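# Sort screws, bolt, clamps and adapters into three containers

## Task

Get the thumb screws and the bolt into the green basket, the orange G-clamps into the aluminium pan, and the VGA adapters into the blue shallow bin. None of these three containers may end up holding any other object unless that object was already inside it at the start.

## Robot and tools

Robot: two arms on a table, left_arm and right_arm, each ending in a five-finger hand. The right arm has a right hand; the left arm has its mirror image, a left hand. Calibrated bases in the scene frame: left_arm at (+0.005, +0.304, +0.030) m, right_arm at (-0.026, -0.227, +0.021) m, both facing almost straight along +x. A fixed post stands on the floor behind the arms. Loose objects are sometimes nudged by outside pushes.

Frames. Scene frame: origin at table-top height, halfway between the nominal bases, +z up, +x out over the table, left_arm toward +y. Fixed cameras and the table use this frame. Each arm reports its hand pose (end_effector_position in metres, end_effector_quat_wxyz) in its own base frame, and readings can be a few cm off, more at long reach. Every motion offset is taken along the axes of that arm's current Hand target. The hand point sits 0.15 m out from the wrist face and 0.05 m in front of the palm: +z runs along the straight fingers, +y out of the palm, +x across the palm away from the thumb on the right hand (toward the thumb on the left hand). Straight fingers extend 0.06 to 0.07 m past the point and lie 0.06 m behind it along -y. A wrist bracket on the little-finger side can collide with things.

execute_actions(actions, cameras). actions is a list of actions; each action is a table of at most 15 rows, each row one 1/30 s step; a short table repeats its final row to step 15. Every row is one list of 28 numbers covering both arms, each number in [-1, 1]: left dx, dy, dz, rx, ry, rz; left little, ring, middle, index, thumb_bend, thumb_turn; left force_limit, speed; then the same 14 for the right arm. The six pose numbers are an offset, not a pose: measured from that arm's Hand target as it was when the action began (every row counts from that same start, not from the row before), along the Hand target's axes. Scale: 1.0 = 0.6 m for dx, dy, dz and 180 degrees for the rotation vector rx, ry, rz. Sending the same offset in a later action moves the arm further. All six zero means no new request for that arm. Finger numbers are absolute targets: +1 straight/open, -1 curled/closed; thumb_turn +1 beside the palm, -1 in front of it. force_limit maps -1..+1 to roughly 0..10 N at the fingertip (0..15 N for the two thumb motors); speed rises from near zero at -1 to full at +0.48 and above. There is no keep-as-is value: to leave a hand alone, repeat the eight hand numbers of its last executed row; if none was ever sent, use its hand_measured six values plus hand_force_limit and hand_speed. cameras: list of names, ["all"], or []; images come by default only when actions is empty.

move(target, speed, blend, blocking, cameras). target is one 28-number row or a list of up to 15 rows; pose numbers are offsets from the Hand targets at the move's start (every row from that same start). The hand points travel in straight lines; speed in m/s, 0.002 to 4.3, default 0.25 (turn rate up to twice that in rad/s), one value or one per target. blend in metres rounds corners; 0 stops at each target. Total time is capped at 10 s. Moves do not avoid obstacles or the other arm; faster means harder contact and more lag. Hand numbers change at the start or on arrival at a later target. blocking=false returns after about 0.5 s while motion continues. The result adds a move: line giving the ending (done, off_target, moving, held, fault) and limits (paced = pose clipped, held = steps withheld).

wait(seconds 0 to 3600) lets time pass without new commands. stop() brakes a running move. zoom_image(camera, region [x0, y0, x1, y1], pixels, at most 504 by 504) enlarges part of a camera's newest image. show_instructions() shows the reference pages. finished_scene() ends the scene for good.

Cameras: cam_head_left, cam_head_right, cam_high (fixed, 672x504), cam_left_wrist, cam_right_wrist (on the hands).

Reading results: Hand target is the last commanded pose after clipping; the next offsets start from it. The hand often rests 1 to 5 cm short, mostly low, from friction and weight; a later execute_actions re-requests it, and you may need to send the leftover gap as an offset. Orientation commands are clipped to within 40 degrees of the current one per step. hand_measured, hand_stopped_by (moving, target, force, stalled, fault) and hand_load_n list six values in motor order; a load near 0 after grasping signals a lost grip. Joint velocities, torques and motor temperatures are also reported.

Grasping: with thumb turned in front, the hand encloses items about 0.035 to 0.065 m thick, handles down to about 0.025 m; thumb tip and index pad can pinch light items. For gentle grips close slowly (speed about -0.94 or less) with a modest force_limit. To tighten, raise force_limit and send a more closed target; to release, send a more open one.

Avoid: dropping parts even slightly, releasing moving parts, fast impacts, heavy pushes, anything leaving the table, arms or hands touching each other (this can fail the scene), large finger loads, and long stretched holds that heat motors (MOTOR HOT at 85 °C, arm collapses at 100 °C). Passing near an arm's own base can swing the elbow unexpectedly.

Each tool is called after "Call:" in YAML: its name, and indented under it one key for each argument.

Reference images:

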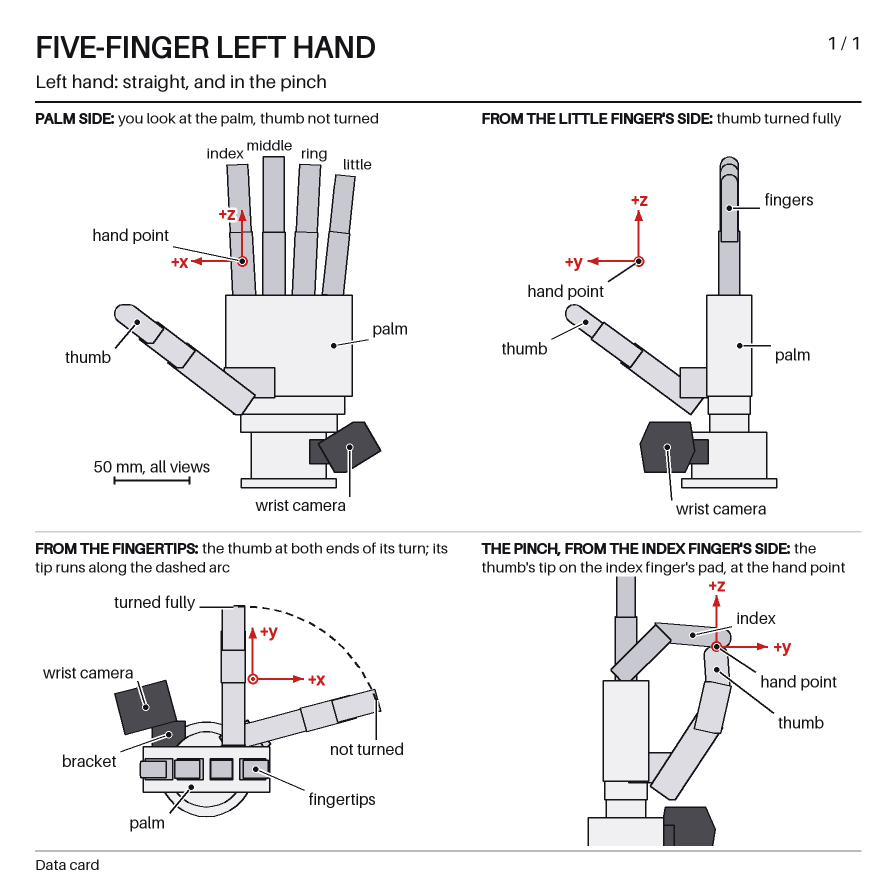

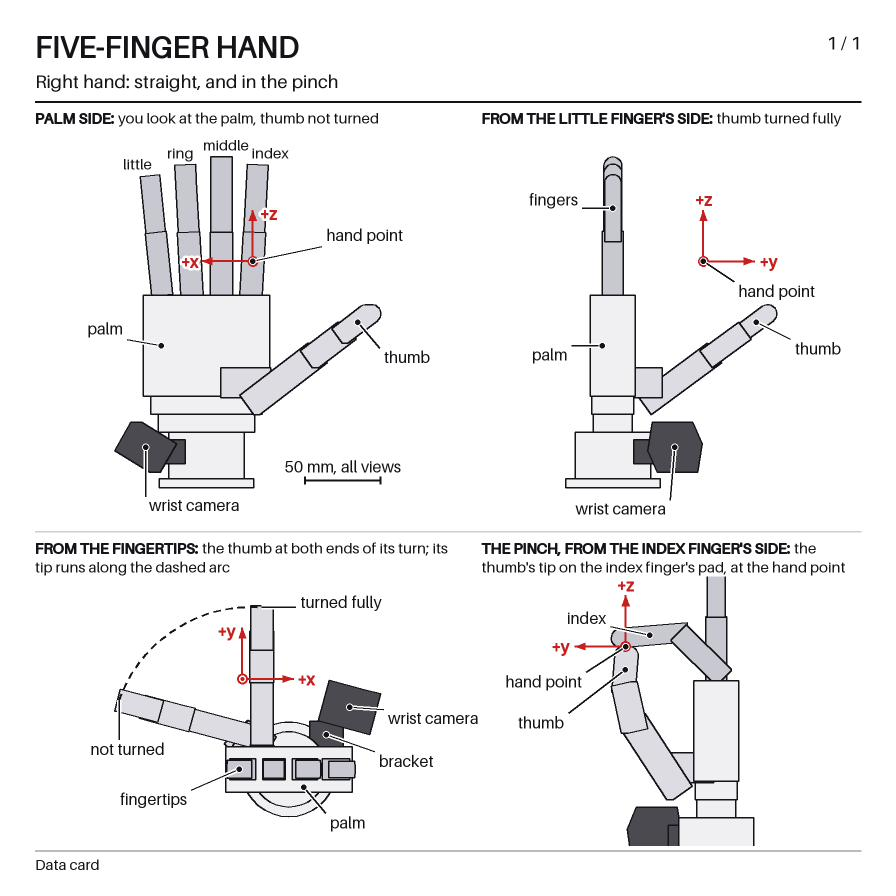

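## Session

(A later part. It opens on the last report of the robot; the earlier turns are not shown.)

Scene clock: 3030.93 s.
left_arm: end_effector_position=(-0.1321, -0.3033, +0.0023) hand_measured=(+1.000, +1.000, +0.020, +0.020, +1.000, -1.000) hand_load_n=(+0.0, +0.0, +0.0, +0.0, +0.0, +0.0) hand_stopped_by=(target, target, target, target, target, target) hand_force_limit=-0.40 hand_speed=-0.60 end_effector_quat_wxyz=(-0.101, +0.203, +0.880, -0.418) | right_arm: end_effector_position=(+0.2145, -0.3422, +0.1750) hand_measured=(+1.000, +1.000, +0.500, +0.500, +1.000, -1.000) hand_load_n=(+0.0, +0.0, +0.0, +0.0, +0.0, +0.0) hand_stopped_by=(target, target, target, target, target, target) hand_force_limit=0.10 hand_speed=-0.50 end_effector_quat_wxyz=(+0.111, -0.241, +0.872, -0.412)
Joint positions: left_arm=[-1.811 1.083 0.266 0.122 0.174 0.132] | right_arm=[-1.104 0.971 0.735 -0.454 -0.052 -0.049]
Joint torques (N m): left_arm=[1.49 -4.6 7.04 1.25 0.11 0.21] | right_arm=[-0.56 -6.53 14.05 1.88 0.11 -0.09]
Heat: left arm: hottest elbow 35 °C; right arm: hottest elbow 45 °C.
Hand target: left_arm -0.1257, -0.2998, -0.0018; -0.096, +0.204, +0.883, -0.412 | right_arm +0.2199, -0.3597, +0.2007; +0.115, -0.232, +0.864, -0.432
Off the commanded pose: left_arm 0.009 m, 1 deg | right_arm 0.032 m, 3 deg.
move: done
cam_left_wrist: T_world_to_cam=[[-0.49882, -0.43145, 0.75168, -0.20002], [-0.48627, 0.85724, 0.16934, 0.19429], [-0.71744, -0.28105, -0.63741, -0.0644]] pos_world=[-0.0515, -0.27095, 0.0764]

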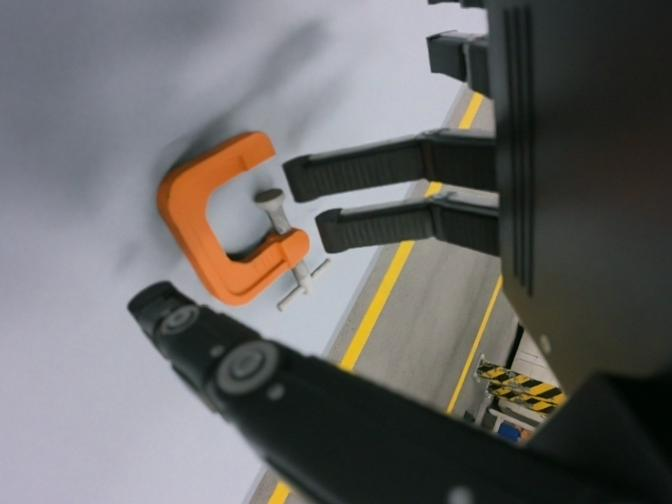

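Call:
move:
  target: [0.0213,0.0088,0.0225,0,0,0, 1, 1, 0.02, 0.02, 1, -1, -0.4, -0.6, 0,0,0,0,0,0, 1, 1, 0.5, 0.5, 1, -1, 0.1, -0.5]
  speed: 0.06
  cameras: ["cam_left_wrist"]

Call:
zoom_image:
  camera: "cam_left_wrist"
  region: [100, 100, 380, 370]

Scene clock: 3047.70 s.
left_arm: end_effector_position=(-0.1359, -0.3057, -0.0092) hand_measured=(+1.000, +1.000, +0.020, +0.020, +1.000, -1.000) hand_load_n=(+0.0, +0.0, +0.0, +0.0, +0.0, +0.0) hand_stopped_by=(target, target, target, target, target, target) hand_force_limit=-0.40 hand_speed=-0.60 end_effector_quat_wxyz=(-0.091, +0.205, +0.881, -0.417) | right_arm: end_effector_position=(+0.2145, -0.3422, +0.1750) hand_measured=(+1.000, +1.000, +0.500, +0.500, +1.000, -1.000) hand_load_n=(+0.0, +0.0, +0.0, +0.0, +0.0, +0.0) hand_stopped_by=(target, target, target, target, target, target) hand_force_limit=0.10 hand_speed=-0.50 end_effector_quat_wxyz=(+0.111, -0.241, +0.872, -0.412)
Joint positions: left_arm=[-1.843 1.143 0.262 0.185 0.131 0.124] | right_arm=[-1.104 0.971 0.735 -0.454 -0.052 -0.049]
Joint torques (N m): left_arm=[0.03 -3.9 6.42 2.36 -0.1 -0.14] | right_arm=[-0.85 -6.53 14.06 2.02 0.12 -0.06]
Heat: left arm: hottest elbow 34 °C; right arm: hottest elbow 45 °C.
Hand target: left_arm -0.1402, -0.3005, -0.0144; -0.096, +0.204, +0.883, -0.412 | right_arm +0.2199, -0.3597, +0.2007; +0.115, -0.232, +0.864, -0.432
Off the commanded pose: left_arm 0.009 m, 1 deg | right_arm 0.032 m, 3 deg.
move: done
cam_left_wrist: T_world_to_cam=[[-0.51257, -0.43227, 0.7419, -0.19656], [-0.49427, 0.85507, 0.15672, 0.19458], [-0.70212, -0.28637, -0.65194, -0.07478]] pos_world=[-0.05708, -0.27276, 0.06658]

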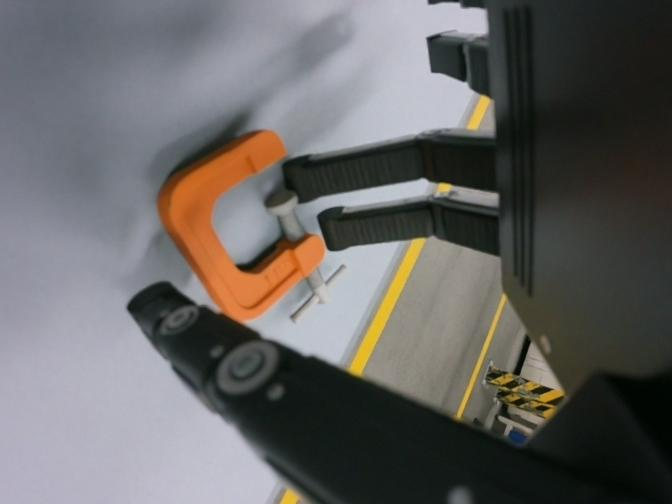

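Scaled by 1.800.

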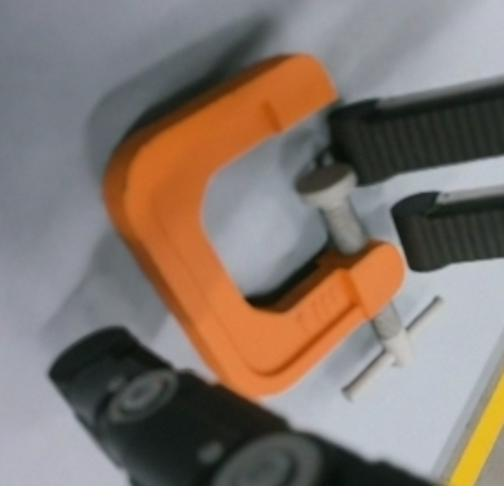

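Call:
move:
  target:
    - [0,0.0051,0.0043,0,0,0, 1, 1, 0.02, 0.02, 1, -1, -0.4, -0.6, 0,0,0,0,0,0, 1, 1, 0.5, 0.5, 1, -1, 0.1, -0.5]
    - [0,0.0051,0.0043,0,0,0, 1, 1, 0.02, 0.02, 0.85, -1, 0.1, -0.8, 0,0,0,0,0,0, 1, 1, 0.5, 0.5, 1, -1, 0.1, -0.5]
  speed: 0.06
  cameras: ["cam_left_wrist"]

Call:
zoom_image:
  camera: "cam_left_wrist"
  region: [100, 100, 380, 370]

Scene clock: 3059.73 s.
left_arm: end_effector_position=(-0.1367, -0.3081, -0.0098) hand_measured=(+1.000, +1.000, +0.020, +0.020, +0.850, -1.000) hand_load_n=(+0.0, +0.0, -2.0, +0.0, +0.0, +0.0) hand_stopped_by=(target, target, target, target, target, target) hand_force_limit=0.10 hand_speed=-0.80 end_effector_quat_wxyz=(-0.091, +0.204, +0.879, -0.422) | right_arm: end_effector_position=(+0.2145, -0.3422, +0.1750) hand_measured=(+1.000, +1.000, +0.500, +0.500, +1.000, -1.000) hand_load_n=(+0.0, +0.0, +0.0, +0.0, +0.0, +0.0) hand_stopped_by=(target, target, target, target, target, target) hand_force_limit=0.10 hand_speed=-0.50 end_effector_quat_wxyz=(+0.111, -0.241, +0.872, -0.412)
Joint positions: left_arm=[-1.843 1.155 0.259 0.21 0.131 0.122] | right_arm=[-1.104 0.971 0.735 -0.454 -0.052 -0.049]
Joint torques (N m): left_arm=[-0.5 -3.02 6.27 2.17 -0.08 -0.09] | right_arm=[-0.32 -6.42 14.04 1.96 0.12 -0.06]
Heat: left arm: hottest elbow 33 °C; right arm: hottest elbow 45 °C.
Hand target: left_arm -0.1403, -0.3004, -0.0184; -0.096, +0.204, +0.883, -0.412 | right_arm +0.2199, -0.3597, +0.2007; +0.115, -0.232, +0.864, -0.432
Off the commanded pose: left_arm 0.012 m, 1 deg | right_arm 0.032 m, 3 deg.
move: off_target (left_arm); target 2's new numbers were sent with left_arm's hand 0.012 m and 1 deg from that target
cam_left_wrist: T_world_to_cam=[[-0.50866, -0.42618, 0.74809, -0.19506], [-0.4949, 0.85573, 0.151, 0.19643], [-0.70452, -0.29342, -0.64619, -0.0789]] pos_world=[-0.05759, -0.27437, 0.06528]

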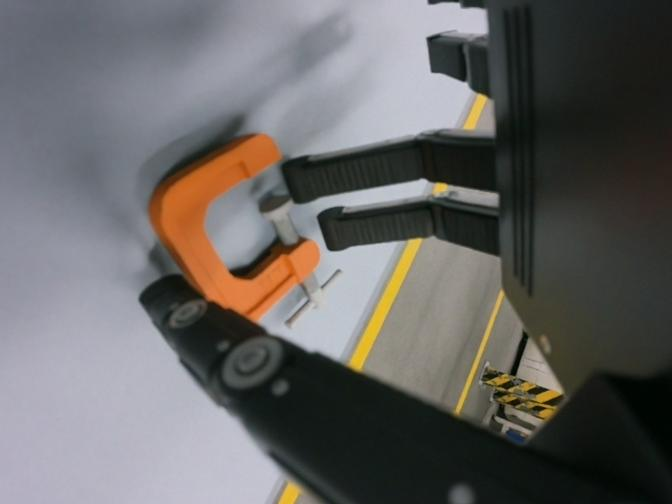

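Scaled by 1.800.

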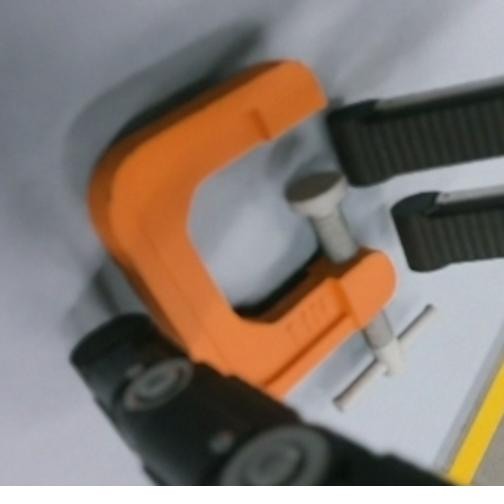

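Call:
move:
  target: [0,0,0,0,0,0, 1, 1, -0.22, -0.22, 0.65, -1, 0.1, -0.92, 0,0,0,0,0,0, 1, 1, 0.5, 0.5, 1, -1, 0.1, -0.5]
  speed: 0.06
  cameras: ["cam_left_wrist"]

Call:
zoom_image:
  camera: "cam_left_wrist"
  region: [100, 100, 380, 370]

Scene clock: 3068.43 s.
left_arm: end_effector_position=(-0.1374, -0.3092, -0.0099) hand_measured=(+1.000, +1.000, -0.098, -0.220, +0.788, -1.000) hand_load_n=(+0.0, +0.0, +4.0, +0.0, +7.0, +0.5) hand_stopped_by=(target, target, force, target, force, target) hand_force_limit=0.10 hand_speed=-0.92 end_effector_quat_wxyz=(-0.092, +0.202, +0.878, -0.423) | right_arm: end_effector_position=(+0.2145, -0.3422, +0.1750) hand_measured=(+1.000, +1.000, +0.500, +0.500, +1.000, -1.000) hand_load_n=(+0.0, +0.0, +0.0, -0.5, +0.0, +0.0) hand_stopped_by=(target, target, target, target, target, target) hand_force_limit=0.10 hand_speed=-0.50 end_effector_quat_wxyz=(+0.111, -0.241, +0.872, -0.412)
Joint positions: left_arm=[-1.843 1.16 0.259 0.219 0.131 0.118] | right_arm=[-1.104 0.971 0.735 -0.454 -0.052 -0.049]
Joint torques (N m): left_arm=[-0.15 -3.43 6.04 2 -0.08 -0.1] | right_arm=[-0.85 -6.3 13.97 1.94 0.08 -0.08]
Heat: left arm: hottest elbow 33 °C; right arm: hottest elbow 45 °C.
Hand target: left_arm -0.1402, -0.3004, -0.0185; -0.096, +0.204, +0.883, -0.412 | right_arm +0.2199, -0.3597, +0.2007; +0.115, -0.232, +0.864, -0.432
Off the commanded pose: left_arm 0.013 m, 1 deg | right_arm 0.032 m, 3 deg.
move: done
cam_left_wrist: T_world_to_cam=[[-0.5053, -0.42542, 0.75079, -0.19509], [-0.49624, 0.85504, 0.15052, 0.19661], [-0.70599, -0.29652, -0.64316, -0.08085]] pos_world=[-0.05809, -0.27508, 0.06487]

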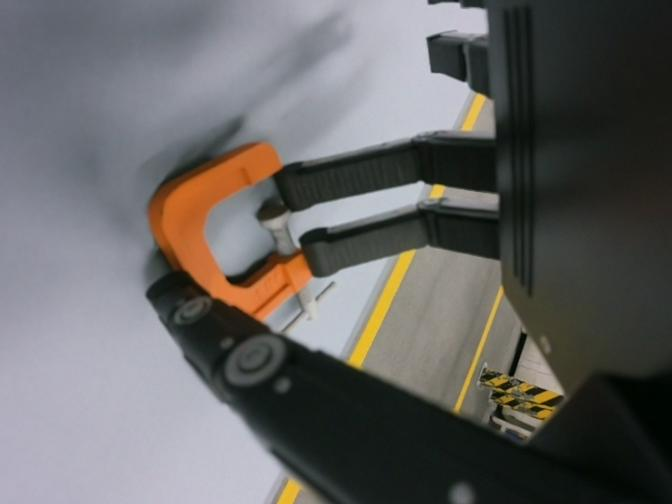

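Scaled by 1.800.

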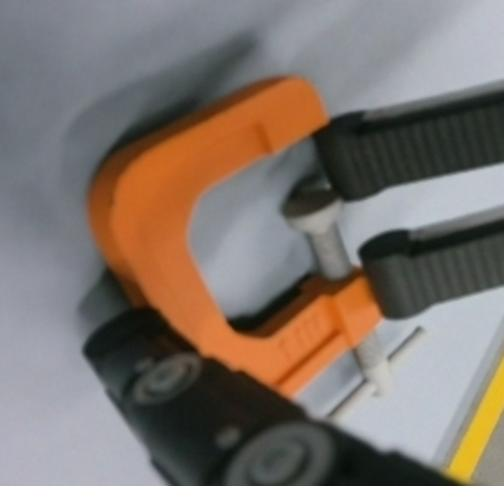

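Call:
move:
  target:
    - [0,0,0,0,0,0, 1, 1, 0.02, 0.02, 1, -1, -0.4, -0.6, 0,0,0,0,0,0, 1, 1, 0.5, 0.5, 1, -1, 0.1, -0.5]
    - [-0.0185,-0.0103,-0.0312,0,0,0, 1, 1, 0.02, 0.02, 1, -1, -0.4, -0.6, 0,0,0,0,0,0, 1, 1, 0.5, 0.5, 1, -1, 0.1, -0.5]
    - [0.004,-0.003,-0.007,0,0,0, 1, 1, 0.02, 0.02, 1, -1, -0.4, -0.6, 0,0,0,0,0,0, 1, 1, 0.5, 0.5, 1, -1, 0.1, -0.5]
  speed: 0.06
  cameras: ["cam_left_wrist"]

Call:
zoom_image:
  camera: "cam_left_wrist"
  region: [100, 100, 380, 370]

Scene clock: 3115.97 s.
left_arm: end_effector_position=(-0.1377, -0.3028, -0.0090) hand_measured=(+1.000, +1.000, +0.020, +0.020, +1.000, -1.000) hand_load_n=(+0.0, +0.0, +0.0, +0.0, +0.0, +0.0) hand_stopped_by=(target, target, target, target, target, target) hand_force_limit=-0.40 hand_speed=-0.60 end_effector_quat_wxyz=(-0.091, +0.205, +0.880, -0.418) | right_arm: end_effector_position=(+0.2145, -0.3422, +0.1750) hand_measured=(+1.000, +1.000, +0.500, +0.500, +1.000, -1.000) hand_load_n=(+0.0, +0.0, +0.0, +0.0, +0.0, +0.0) hand_stopped_by=(target, target, target, target, target, target) hand_force_limit=0.10 hand_speed=-0.50 end_effector_quat_wxyz=(+0.111, -0.241, +0.872, -0.412)
Joint positions: left_arm=[-1.853 1.133 0.255 0.184 0.125 0.118] | right_arm=[-1.104 0.971 0.735 -0.454 -0.052 -0.049]
Joint torques (N m): left_arm=[-0.62 -3.19 6.67 2.26 -0.12 -0.14] | right_arm=[-0.79 -5.54 14.17 1.89 0.11 -0.06]
Heat: left arm: hottest elbow 32 °C; right arm: hottest elbow 46 °C.
Hand target: left_arm -0.1416, -0.2975, -0.0144; -0.096, +0.204, +0.883, -0.412 | right_arm +0.2199, -0.3597, +0.2007; +0.115, -0.232, +0.864, -0.432
Off the commanded pose: left_arm 0.008 m, 1 deg | right_arm 0.032 m, 3 deg.
move: done
cam_left_wrist: T_world_to_cam=[[-0.51251, -0.43059, 0.74292, -0.19575], [-0.49294, 0.85596, 0.15604, 0.19154], [-0.7031, -0.28624, -0.65094, -0.0752]] pos_world=[-0.05878, -0.26976, 0.06658]

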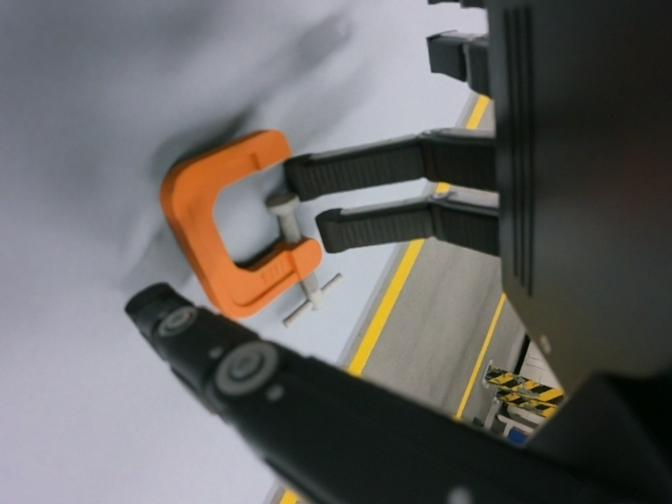

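Scaled by 1.800.

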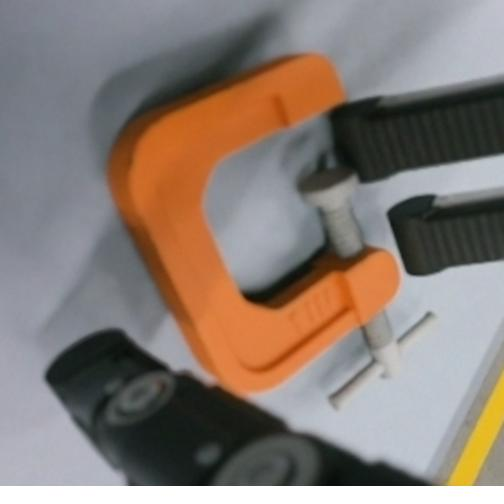

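Call:
move:
  target: [0.0075,0,0.0,0,0,0, 1, 1, 0.02, 0.02, 1, -1, -0.4, -0.6, 0,0,0,0,0,0, 1, 1, 0.5, 0.5, 1, -1, 0.1, -0.5]
  speed: 0.06

Scene clock: 3132.07 s.
left_arm: end_effector_position=(-0.1414, -0.3014, -0.0092) hand_measured=(+1.000, +1.000, +0.020, +0.020, +1.000, -1.000) hand_load_n=(+0.0, +0.0, +0.0, +0.0, +0.0, +0.0) hand_stopped_by=(target, target, target, target, target, target) hand_force_limit=-0.40 hand_speed=-0.60 end_effector_quat_wxyz=(-0.091, +0.205, +0.881, -0.417) | right_arm: end_effector_position=(+0.2145, -0.3422, +0.1750) hand_measured=(+1.000, +1.000, +0.500, +0.500, +1.000, -1.000) hand_load_n=(+0.0, +0.0, +0.0, +0.0, +0.0, +0.0) hand_stopped_by=(target, target, target, target, target, target) hand_force_limit=0.10 hand_speed=-0.50 end_effector_quat_wxyz=(+0.111, -0.241, +0.872, -0.412)
Joint positions: left_arm=[-1.872 1.133 0.255 0.184 0.109 0.106] | right_arm=[-1.104 0.971 0.735 -0.454 -0.052 -0.049]
Joint torques (N m): left_arm=[-0.91 -3.37 6.58 2.33 -0.13 -0.16] | right_arm=[-0.44 -6.53 14.16 1.84 0.11 -0.09]
Heat: left arm: hottest elbow 32 °C; right arm: hottest elbow 46 °C.
Hand target: left_arm -0.1456, -0.2956, -0.0144; -0.096, +0.204, +0.883, -0.412 | right_arm +0.2199, -0.3597, +0.2007; +0.115, -0.232, +0.864, -0.432
Off the commanded pose: left_arm 0.009 m, 1 deg | right_arm 0.032 m, 3 deg.
move: done

Call:
move:
  target:
    - [0,0,0,0,0,0, 1, 1, 0.02, 0.02, 0.82, -1, 0.1, -0.8, 0,0,0,0,0,0, 1, 1, 0.5, 0.5, 1, -1, 0.1, -0.5]
    - [0,0,0,0,0,0, 1, 1, -0.15, -0.15, 0.65, -1, 0.1, -0.92, 0,0,0,0,0,0, 1, 1, 0.5, 0.5, 1, -1, 0.1, -0.5]
  speed: 0.06
  cameras: ["cam_left_wrist"]

Call:
zoom_image:
  camera: "cam_left_wrist"
  region: [100, 100, 380, 370]

Scene clock: 3145.63 s.
left_arm: end_effector_position=(-0.1423, -0.3024, -0.0081) hand_measured=(+1.000, +1.000, -0.098, -0.150, +0.752, -1.000) hand_load_n=(+0.0, +0.0, +1.5, +0.0, +4.5, +0.0) hand_stopped_by=(target, target, force, target, force, target) hand_force_limit=0.10 hand_speed=-0.92 end_effector_quat_wxyz=(-0.092, +0.202, +0.880, -0.419) | right_arm: end_effector_position=(+0.2145, -0.3422, +0.1750) hand_measured=(+1.000, +1.000, +0.500, +0.500, +1.000, -1.000) hand_load_n=(+0.0, +0.0, +0.0, +0.0, +0.0, +0.0) hand_stopped_by=(target, target, target, target, target, target) hand_force_limit=0.10 hand_speed=-0.50 end_effector_quat_wxyz=(+0.111, -0.241, +0.872, -0.412)
Joint positions: left_arm=[-1.872 1.133 0.255 0.189 0.109 0.099] | right_arm=[-1.104 0.971 0.735 -0.454 -0.052 -0.049]
Joint torques (N m): left_arm=[-0.85 -3.84 6.5 2.17 -0.11 -0.05] | right_arm=[-0.32 -6.12 14.13 1.98 0.07 -0.08]
Heat: left arm: hottest elbow 32 °C; right arm: hottest elbow 46 °C.
Hand target: left_arm -0.1455, -0.2956, -0.0143; -0.096, +0.204, +0.883, -0.412 | right_arm +0.2199, -0.3597, +0.2007; +0.115, -0.232, +0.864, -0.432
Off the commanded pose: left_arm 0.010 m, 1 deg | right_arm 0.032 m, 3 deg.
move: done
cam_left_wrist: T_world_to_cam=[[-0.50635, -0.43192, 0.74636, -0.19811], [-0.49643, 0.85371, 0.15726, 0.18776], [-0.7051, -0.29089, -0.6467, -0.07941]] pos_world=[-0.06309, -0.26897, 0.06698]

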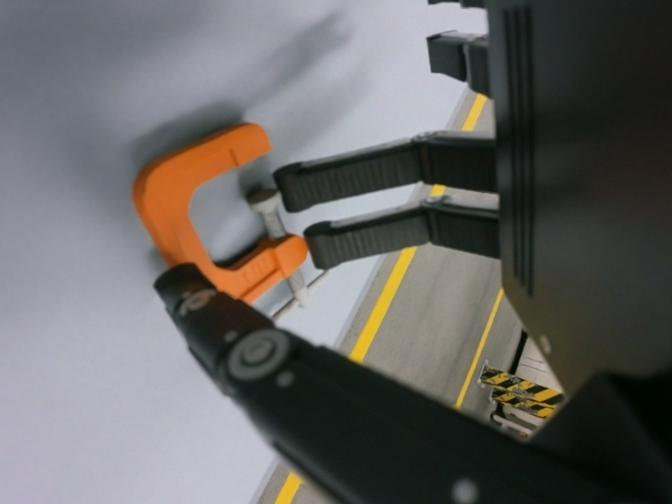

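Scaled by 1.800.

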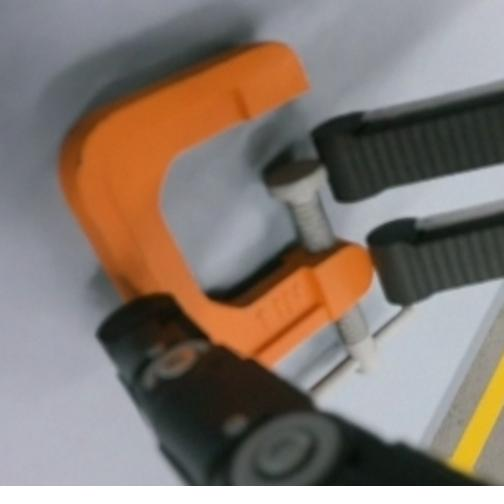

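Call:
move:
  target:
    - [0,0,0,0,0,0, 1, 1, 0.02, 0.02, 1, -1, -0.4, -0.6, 0,0,0,0,0,0, 1, 1, 0.5, 0.5, 1, -1, 0.1, -0.5]
    - [-0.0243,-0.0125,-0.0252,0,0,0, 1, 1, -0.1, -0.1, 1, -1, -0.4, -0.6, 0,0,0,0,0,0, 1, 1, 0.5, 0.5, 1, -1, 0.1, -0.5]
    - [-0.006,-0.0196,-0.0045,0,0,0, 1, 1, -0.1, -0.1, 1, -1, -0.4, -0.6, 0,0,0,0,0,0, 1, 1, 0.5, 0.5, 1, -1, 0.1, -0.5]
  speed: 0.06
  cameras: ["cam_left_wrist"]

Call:
zoom_image:
  camera: "cam_left_wrist"
  region: [100, 100, 380, 370]

Scene clock: 3193.83 s.
left_arm: end_effector_position=(-0.1352, -0.2975, -0.0049) hand_measured=(+1.000, +1.000, -0.100, -0.100, +1.000, -1.000) hand_load_n=(+0.0, +0.0, -4.0, +0.0, +0.0, +0.0) hand_stopped_by=(target, target, target, target, target, target) hand_force_limit=-0.40 hand_speed=-0.60 end_effector_quat_wxyz=(-0.088, +0.204, +0.883, -0.414) | right_arm: end_effector_position=(+0.2145, -0.3422, +0.1750) hand_measured=(+1.000, +1.000, +0.500, +0.500, +1.000, -1.000) hand_load_n=(+0.0, +0.0, +0.0, +0.0, +0.0, +0.0) hand_stopped_by=(target, target, target, target, target, target) hand_force_limit=0.10 hand_speed=-0.50 end_effector_quat_wxyz=(+0.111, -0.241, +0.872, -0.412)
Joint positions: left_arm=[-1.855 1.089 0.253 0.134 0.116 0.116] | right_arm=[-1.104 0.971 0.735 -0.454 -0.052 -0.049]
Joint torques (N m): left_arm=[-0.44 -2.26 9.31 1.91 0.03 -0.16] | right_arm=[-0.73 -6.07 14.09 1.87 0.09 -0.07]
Heat: left arm: hottest elbow 32 °C; right arm: hottest elbow 46 °C.
Hand target: left_arm -0.1447, -0.3021, -0.0036; -0.096, +0.204, +0.883, -0.412 | right_arm +0.2199, -0.3597, +0.2007; +0.115, -0.232, +0.864, -0.432
Off the commanded pose: left_arm 0.011 m, 1 deg | right_arm 0.032 m, 3 deg.
move: off_target (left_arm)
cam_left_wrist: T_world_to_cam=[[-0.51445, -0.43953, 0.73631, -0.19822], [-0.49954, 0.85152, 0.15928, 0.18556], [-0.69699, -0.28588, -0.65763, -0.06829]] pos_world=[-0.05688, -0.26465, 0.07149]

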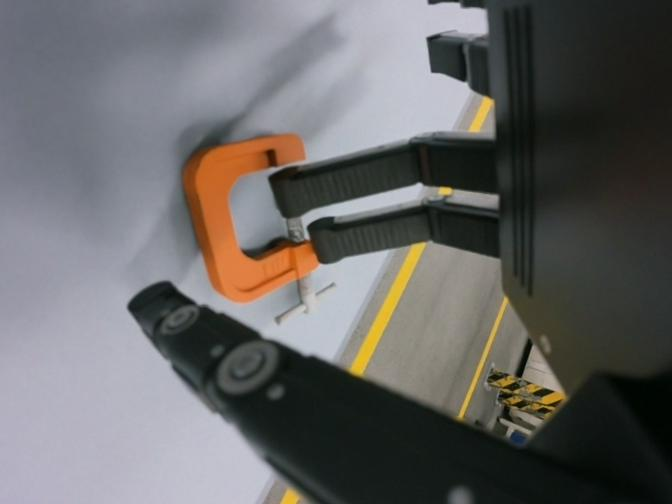

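Scaled by 1.800.

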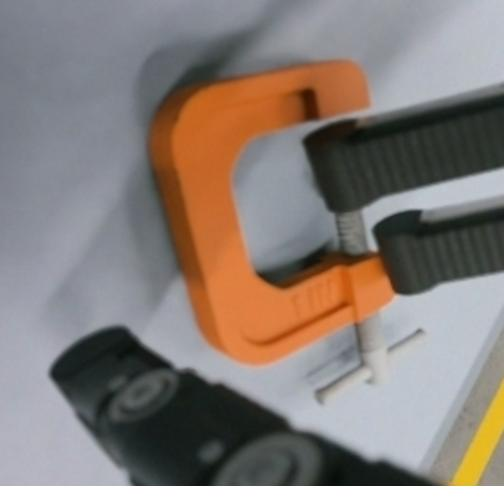

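Call:
execute_actions:
  actions: []
  cameras: ["all"]

Scene clock: 3240.60 s.
left_arm: end_effector_position=(-0.1352, -0.2975, -0.0049) hand_measured=(+1.000, +1.000, -0.100, -0.100, +1.000, -1.000) hand_load_n=(+0.0, +0.0, -4.5, +0.0, +0.0, +0.0) hand_stopped_by=(target, target, target, target, target, target) hand_force_limit=-0.40 hand_speed=-0.60 end_effector_quat_wxyz=(-0.088, +0.203, +0.883, -0.414) | right_arm: end_effector_position=(+0.2145, -0.3422, +0.1750) hand_measured=(+1.000, +1.000, +0.500, +0.500, +1.000, -1.000) hand_load_n=(+0.0, +0.0, +0.0, -0.5, -0.5, +0.0) hand_stopped_by=(target, target, target, target, target, target) hand_force_limit=0.10 hand_speed=-0.50 end_effector_quat_wxyz=(+0.111, -0.241, +0.872, -0.412)
Joint positions: left_arm=[-1.855 1.089 0.253 0.134 0.116 0.115] | right_arm=[-1.104 0.971 0.735 -0.454 -0.052 -0.049]
Joint velocities: within noise
Joint torques (N m): left_arm=[-0.67 -1.96 9.42 2.15 -0.01 -0.19] | right_arm=[-0.62 -5.71 14.28 1.98 0.1 -0.04]
Motor temperatures (°C): left_arm=[26 24 34 24 25 24] | right_arm=[24 26 46 25 24 25]
Heat: left arm: hottest elbow 34 °C; right arm: hottest elbow 46 °C.
Hand target: left_arm -0.1447, -0.3021, -0.0036; -0.096, +0.204, +0.883, -0.412 | right_arm +0.2199, -0.3597, +0.2007; +0.115, -0.232, +0.864, -0.432
Off the commanded pose: left_arm 0.011 m, 1 deg | right_arm 0.032 m, 3 deg.
camera_calibration:
cam_left_wrist: T_world_to_cam=[[-0.51413, -0.43971, 0.73643, -0.19831], [-0.4997, 0.85139, 0.15949, 0.18545], [-0.69712, -0.28599, -0.65745, -0.06841]] pos_world=[-0.05698, -0.26466, 0.07149]
cam_right_wrist: T_world_to_cam=[[-0.54757, 0.34286, -0.76329, 0.37167], [0.40075, 0.90823, 0.12048, 0.20259], [0.73455, -0.23992, -0.63473, -0.01339]] pos_world=[0.13217, -0.31464, 0.25078]

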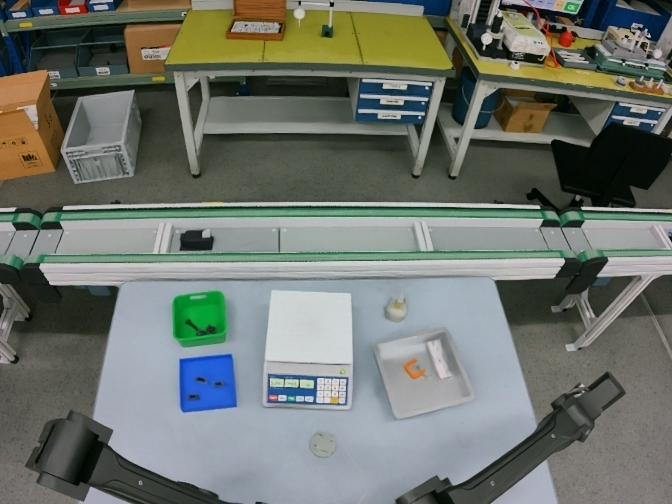

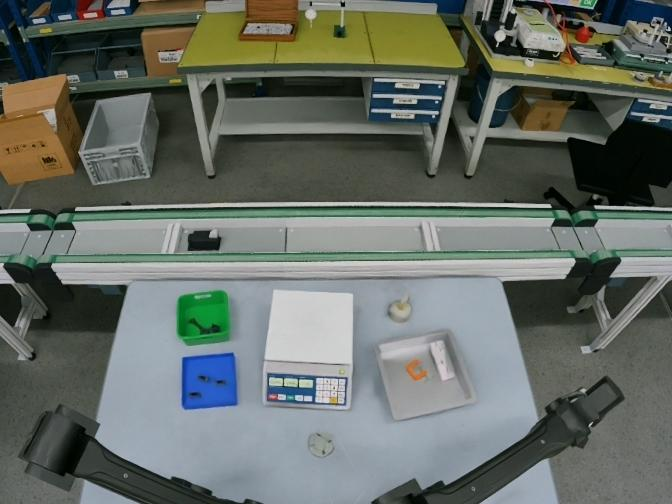

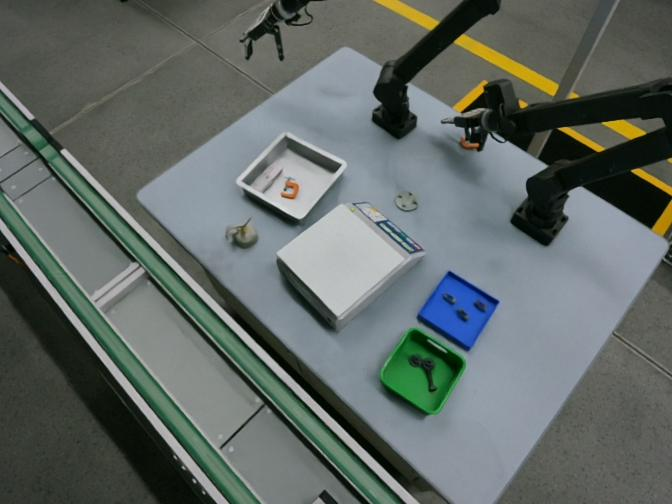

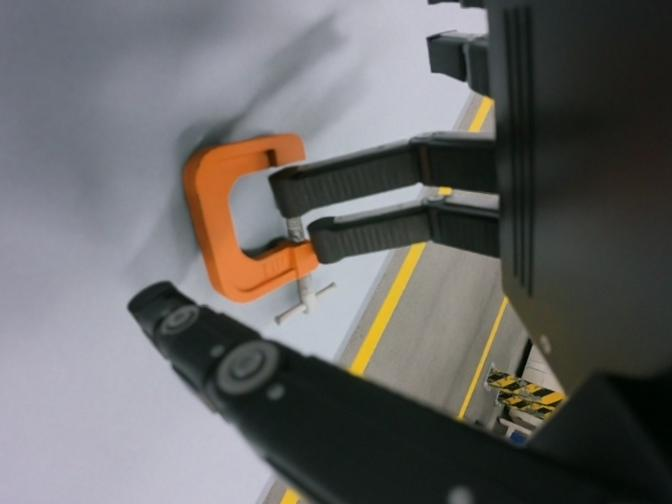

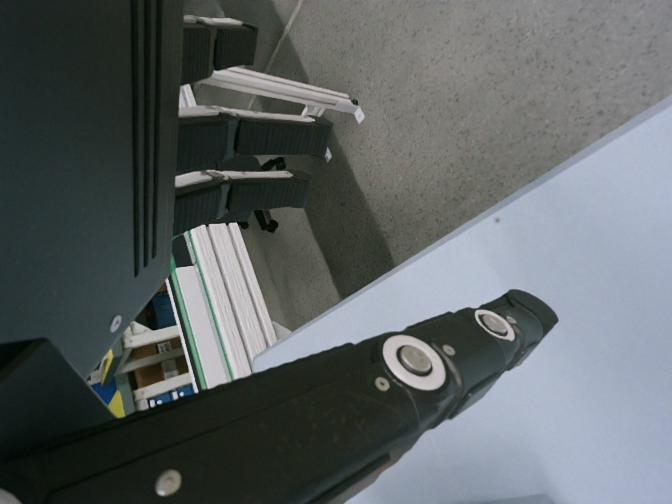

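Call:
move:
  target: [0,-0.0321,-0.0267,0,0,0,1,1,-0.1,-0.1,1,-1,-0.4,-0.6,0,0,0,0,0,0,1,1,0.5,0.5,1,-1,0.1,-0.5]
  speed: 0.06
  cameras: ["cam_left_wrist"]

Scene clock: 3247.53 s.
left_arm: end_effector_position=(-0.1352, -0.2916, +0.0080) hand_measured=(+1.000, +1.000, -0.100, -0.100, +1.000, -1.000) hand_load_n=(+0.0, +0.0, +0.0, +0.0, +0.0, +0.0) hand_stopped_by=(target, target, target, target, target, target) hand_force_limit=-0.40 hand_speed=-0.60 end_effector_quat_wxyz=(-0.089, +0.204, +0.887, -0.404) | right_arm: end_effector_position=(+0.2145, -0.3422, +0.1750) hand_measured=(+1.000, +1.000, +0.500, +0.500, +1.000, -1.000) hand_load_n=(+0.0, +0.0, +0.0, +0.0, -0.5, +0.0) hand_stopped_by=(target, target, target, target, target, target) hand_force_limit=0.10 hand_speed=-0.50 end_effector_quat_wxyz=(+0.111, -0.241, +0.872, -0.412)
Joint positions: left_arm=[-1.859 1.016 0.276 0.016 0.116 0.111] | right_arm=[-1.104 0.971 0.735 -0.454 -0.052 -0.049]
Joint torques (N m): left_arm=[-0.79 -3.9 11.22 1.32 0.04 -0.15] | right_arm=[-1.08 -6.36 14.12 1.73 0.09 -0.09]
Heat: left arm: hottest elbow 35 °C; right arm: hottest elbow 46 °C.
Hand target: left_arm -0.1447, -0.3021, +0.0214; -0.096, +0.204, +0.883, -0.412 | right_arm +0.2199, -0.3597, +0.2007; +0.115, -0.232, +0.864, -0.432
Off the commanded pose: left_arm 0.020 m, 1 deg | right_arm 0.032 m, 3 deg.
move: off_target (left_arm)
cam_left_wrist: T_world_to_cam=[[-0.51773, -0.45505, 0.72449, -0.21003], [-0.49855, 0.84865, 0.17677, 0.17749], [-0.69527, -0.26967, -0.66623, -0.0531]] pos_world=[-0.05717, -0.26053, 0.08541]

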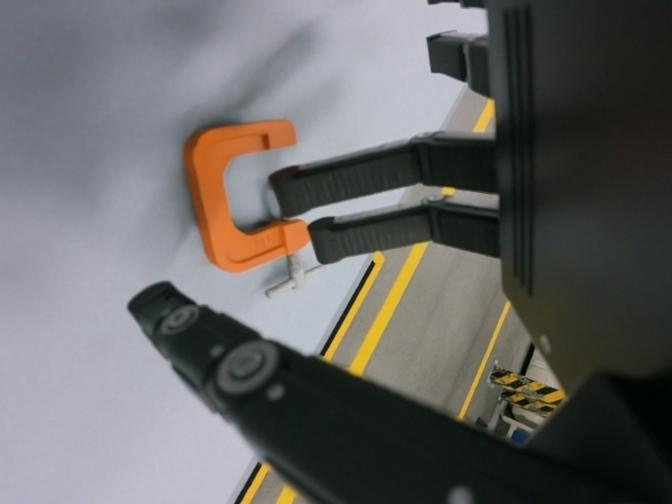

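Call:
zoom_image:
  camera: "cam_left_wrist"
  region: [120, 80, 380, 320]

Scaled by 1.938.

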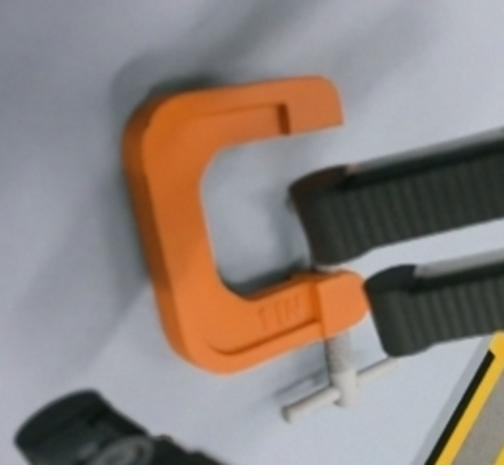

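Call:
move:
  target: [-0.0097,-0.0047,0.0092,0,0.0633,0.0526,1,1,0,0,1,-1,-0.4,-0.6,0,0,0,0,0,0,1,1,0.5,0.5,1,-1,0.1,-0.5]
  speed: 0.06
  cameras: ["cam_left_wrist"]

Call:
zoom_image:
  camera: "cam_left_wrist"
  region: [120, 80, 400, 340]

Scene clock: 3323.33 s.
left_arm: end_effector_position=(-0.1445, -0.2950, +0.0114) hand_measured=(+1.000, +1.000, +0.000, +0.000, +1.000, -1.000) hand_load_n=(+0.0, +0.0, +0.0, +0.0, +0.0, +0.0) hand_stopped_by=(target, target, target, target, target, target) hand_force_limit=-0.40 hand_speed=-0.60 end_effector_quat_wxyz=(-0.154, +0.314, +0.852, -0.389) | right_arm: end_effector_position=(+0.2145, -0.3422, +0.1750) hand_measured=(+1.000, +1.000, +0.500, +0.500, +1.000, -1.000) hand_load_n=(+0.0, +0.0, +0.0, +0.0, +0.0, +0.0) hand_stopped_by=(target, target, target, target, target, target) hand_force_limit=0.10 hand_speed=-0.50 end_effector_quat_wxyz=(+0.111, -0.241, +0.872, -0.412)
Joint positions: left_arm=[-1.769 1.103 0.339 -0.017 0.397 0.341] | right_arm=[-1.104 0.971 0.735 -0.454 -0.052 -0.049]
Joint torques (N m): left_arm=[1.79 -4.31 11.08 1.21 0.27 0.17] | right_arm=[-1.03 -5.77 14.09 1.85 0.1 -0.09]
Heat: left arm: hottest elbow 38 °C; right arm: hottest elbow 47 °C.
Hand target: left_arm -0.1422, -0.3102, +0.0202; -0.149, +0.316, +0.849, -0.397 | right_arm +0.2199, -0.3597, +0.2007; +0.115, -0.232, +0.864, -0.432
Off the commanded pose: left_arm 0.017 m, 1 deg | right_arm 0.032 m, 3 deg.
move: off_target (left_arm)
cam_left_wrist: T_world_to_cam=[[-0.59925, -0.30857, 0.73871, -0.18754], [-0.2531, 0.94843, 0.19085, 0.23997], [-0.7595, -0.0726, -0.64644, -0.0096]] pos_world=[-0.05894, -0.28616, 0.08653]

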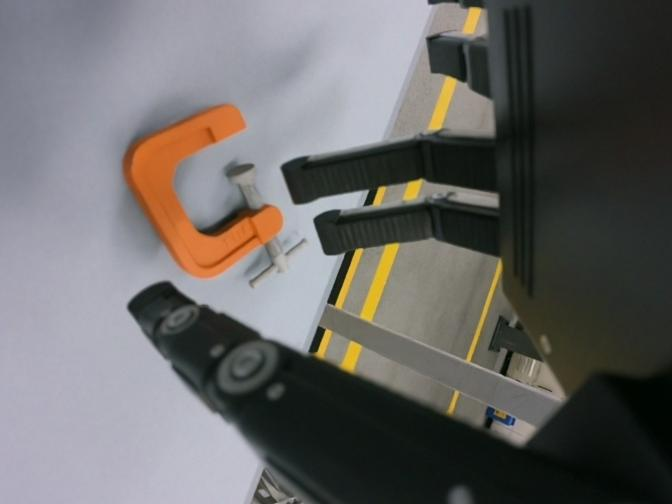

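Scaled by 1.800.

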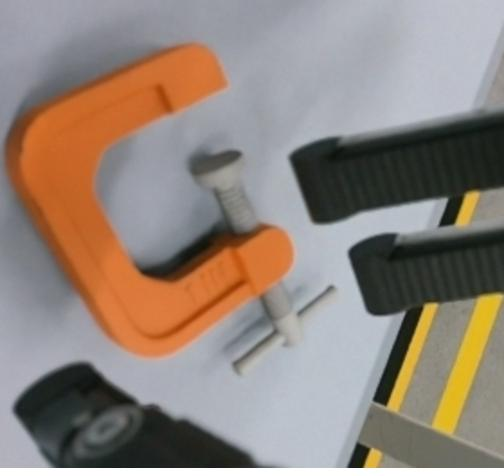

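Call:
move:
  target: [0,0,0,0,0,0,1,0,1,0,1,-1,-0.4,-0.6,0,0,0,0,0,0,1,1,0.5,0.5,1,-1,0.1,-0.5]
  speed: 0.06
  cameras: ["cam_left_wrist"]

Call:
zoom_image:
  camera: "cam_left_wrist"
  region: [120, 80, 400, 340]

Scene clock: 3375.77 s.
left_arm: end_effector_position=(-0.1445, -0.2950, +0.0114) hand_measured=(+1.000, +0.000, +1.000, +0.000, +1.000, -1.000) hand_load_n=(+0.0, +0.0, +0.0, +0.0, +0.0, +0.0) hand_stopped_by=(target, target, target, target, target, target) hand_force_limit=-0.40 hand_speed=-0.60 end_effector_quat_wxyz=(-0.154, +0.314, +0.852, -0.389) | right_arm: end_effector_position=(+0.2145, -0.3422, +0.1750) hand_measured=(+1.000, +1.000, +0.500, +0.500, +1.000, -1.000) hand_load_n=(+0.0, +0.0, +0.0, +0.0, +0.0, +0.0) hand_stopped_by=(target, target, target, target, target, target) hand_force_limit=0.10 hand_speed=-0.50 end_effector_quat_wxyz=(+0.111, -0.241, +0.872, -0.412)
Joint positions: left_arm=[-1.769 1.103 0.339 -0.017 0.397 0.342] | right_arm=[-1.104 0.971 0.735 -0.454 -0.052 -0.049]
Joint torques (N m): left_arm=[0.91 -4.31 11.19 1.42 0.23 0.21] | right_arm=[-0.56 -5.89 14.11 2.03 0.08 -0.08]
Heat: left arm: hottest elbow 37 °C; right arm: hottest elbow 47 °C.
Hand target: left_arm -0.1422, -0.3102, +0.0202; -0.149, +0.316, +0.849, -0.397 | right_arm +0.2199, -0.3597, +0.2007; +0.115, -0.232, +0.864, -0.432
Off the commanded pose: left_arm 0.018 m, 1 deg | right_arm 0.032 m, 3 deg.
move: done
cam_left_wrist: T_world_to_cam=[[-0.59963, -0.30782, 0.73871, -0.18746], [-0.25243, 0.94869, 0.19042, 0.24019], [-0.75942, -0.07229, -0.64657, -0.00944]] pos_world=[-0.05894, -0.28626, 0.08663]

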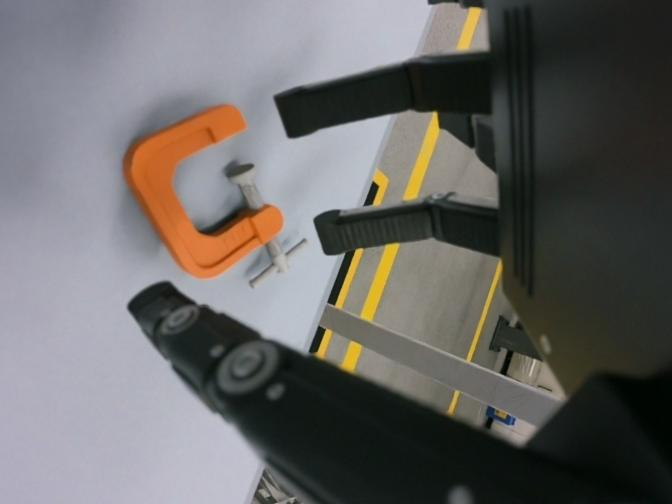

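Scaled by 1.800.

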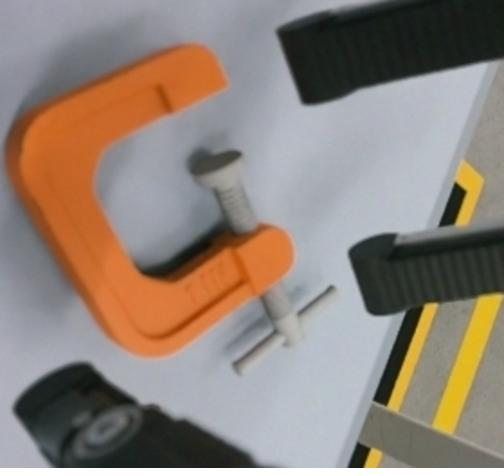

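Call:
move:
  target: [-0.0028,-0.0154,0.0184,0,0,0,1,-0.08,1,-0.08,1,-1,-0.4,-0.6,0,0,0,0,0,0,1,1,0.5,0.5,1,-1,0.1,-0.5]
  speed: 0.06
  cameras: ["cam_left_wrist"]

Call:
zoom_image:
  camera: "cam_left_wrist"
  region: [120, 80, 400, 340]

Scene clock: 3408.30 s.
left_arm: end_effector_position=(-0.1449, -0.3059, +0.0095) hand_measured=(+1.000, -0.080, +1.000, -0.080, +1.000, -1.000) hand_load_n=(+0.0, +0.0, -0.5, +0.0, +0.0, +0.0) hand_stopped_by=(target, target, target, target, target, target) hand_force_limit=-0.40 hand_speed=-0.60 end_effector_quat_wxyz=(-0.151, +0.312, +0.856, -0.383) | right_arm: end_effector_position=(+0.2145, -0.3422, +0.1750) hand_measured=(+1.000, +1.000, +0.500, +0.500, +1.000, -1.000) hand_load_n=(+0.0, +0.0, +0.0, +0.0, +0.0, +0.0) hand_stopped_by=(target, target, target, target, target, target) hand_force_limit=0.10 hand_speed=-0.50 end_effector_quat_wxyz=(+0.111, -0.241, +0.872, -0.412)
Joint positions: left_arm=[-1.769 1.151 0.371 -0.017 0.387 0.342] | right_arm=[-1.104 0.971 0.735 -0.454 -0.052 -0.049]
Joint torques (N m): left_arm=[0.09 -5.95 10.8 1.94 0 0.03] | right_arm=[-0.91 -6.53 14.19 1.92 0.09 -0.09]
Heat: left arm: hottest elbow 37 °C; right arm: hottest elbow 47 °C.
Hand target: left_arm -0.1503, -0.3220, +0.0200; -0.149, +0.316, +0.849, -0.396 | right_arm +0.2199, -0.3597, +0.2007; +0.115, -0.232, +0.864, -0.432
Off the commanded pose: left_arm 0.020 m, 2 deg | right_arm 0.032 m, 3 deg.
move: off_target (left_arm)
cam_left_wrist: T_world_to_cam=[[-0.60465, -0.32206, 0.72847, -0.19459], [-0.26105, 0.94422, 0.20076, 0.24805], [-0.75249, -0.06878, -0.655, -0.00962]] pos_world=[-0.06014, -0.29754, 0.08565]

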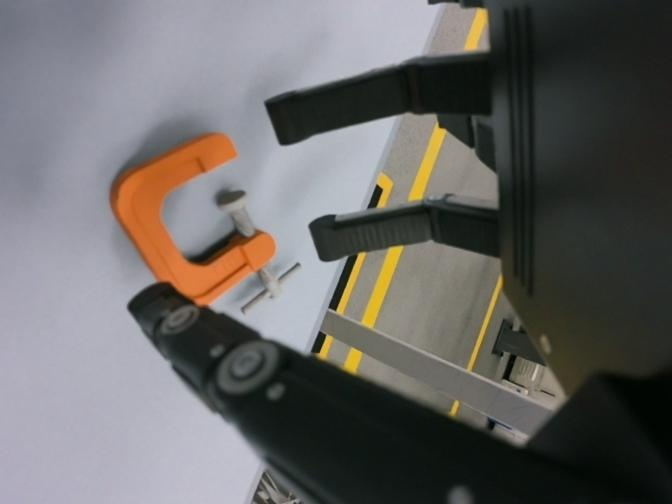

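Scaled by 1.800.

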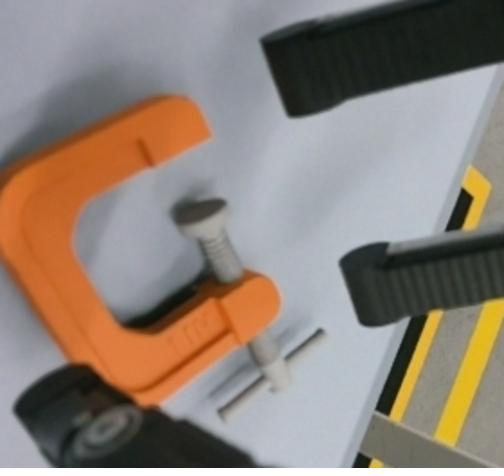

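Call:
move:
  target: [0.0185,-0.0054,0.0064,0,0,0,1,-0.08,1,-0.08,1,-1,-0.4,-0.6,0,0,0,0,0,0,1,1,0.5,0.5,1,-1,0.1,-0.5]
  speed: 0.06
  cameras: ["cam_left_wrist"]

Call:
zoom_image:
  camera: "cam_left_wrist"
  region: [120, 80, 400, 340]

Scene clock: 3435.13 s.
left_arm: end_effector_position=(-0.1537, -0.3038, +0.0090) hand_measured=(+1.000, -0.080, +1.000, -0.080, +1.000, -1.000) hand_load_n=(+0.0, +0.0, +0.0, +0.0, +0.0, +0.0) hand_stopped_by=(target, target, target, target, target, target) hand_force_limit=-0.40 hand_speed=-0.60 end_effector_quat_wxyz=(-0.147, +0.317, +0.856, -0.382) | right_arm: end_effector_position=(+0.2145, -0.3422, +0.1750) hand_measured=(+1.000, +1.000, +0.500, +0.500, +1.000, -1.000) hand_load_n=(+0.0, +0.0, +0.0, +0.0, +0.0, +0.0) hand_stopped_by=(target, target, target, target, target, target) hand_force_limit=0.10 hand_speed=-0.50 end_effector_quat_wxyz=(+0.111, -0.241, +0.872, -0.412)
Joint positions: left_arm=[-1.81 1.151 0.371 -0.01 0.354 0.323] | right_arm=[-1.104 0.971 0.735 -0.454 -0.052 -0.049]
Joint torques (N m): left_arm=[0.09 -5.48 10.44 2.22 0 -0.15] | right_arm=[-0.79 -6.36 14.08 1.85 0.1 -0.05]
Heat: left arm: hottest elbow 38 °C; right arm: hottest elbow 47 °C.
Hand target: left_arm -0.1618, -0.3186, +0.0200; -0.149, +0.315, +0.849, -0.396 | right_arm +0.2199, -0.3597, +0.2007; +0.115, -0.232, +0.864, -0.432
Off the commanded pose: left_arm 0.020 m, 2 deg | right_arm 0.032 m, 3 deg.
move: off_target (left_arm)
cam_left_wrist: T_world_to_cam=[[-0.61428, -0.31672, 0.72274, -0.19868], [-0.25748, 0.94623, 0.19582, 0.24504], [-0.7459, -0.0658, -0.6628, -0.01443]] pos_world=[-0.06972, -0.29574, 0.08604]

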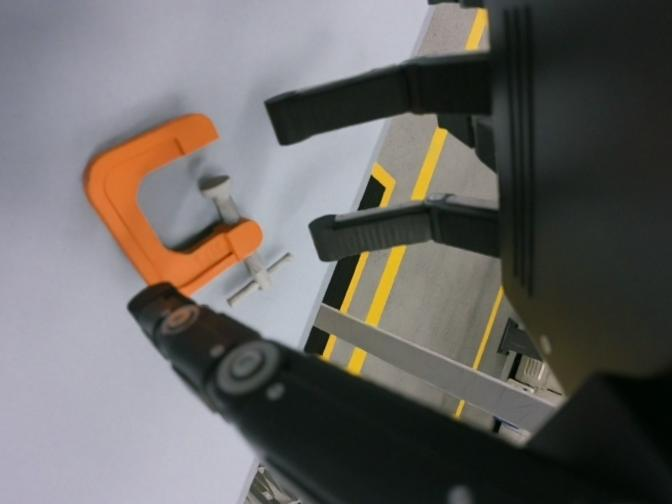

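Scaled by 1.800.

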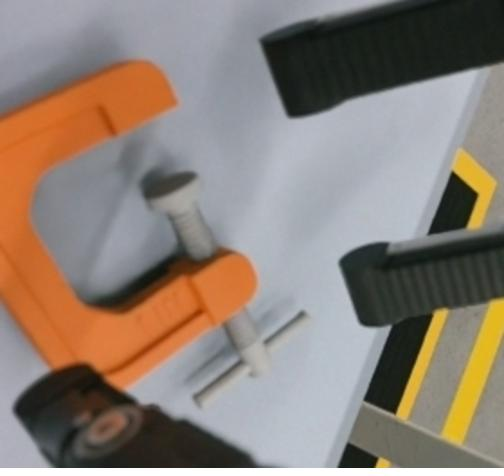

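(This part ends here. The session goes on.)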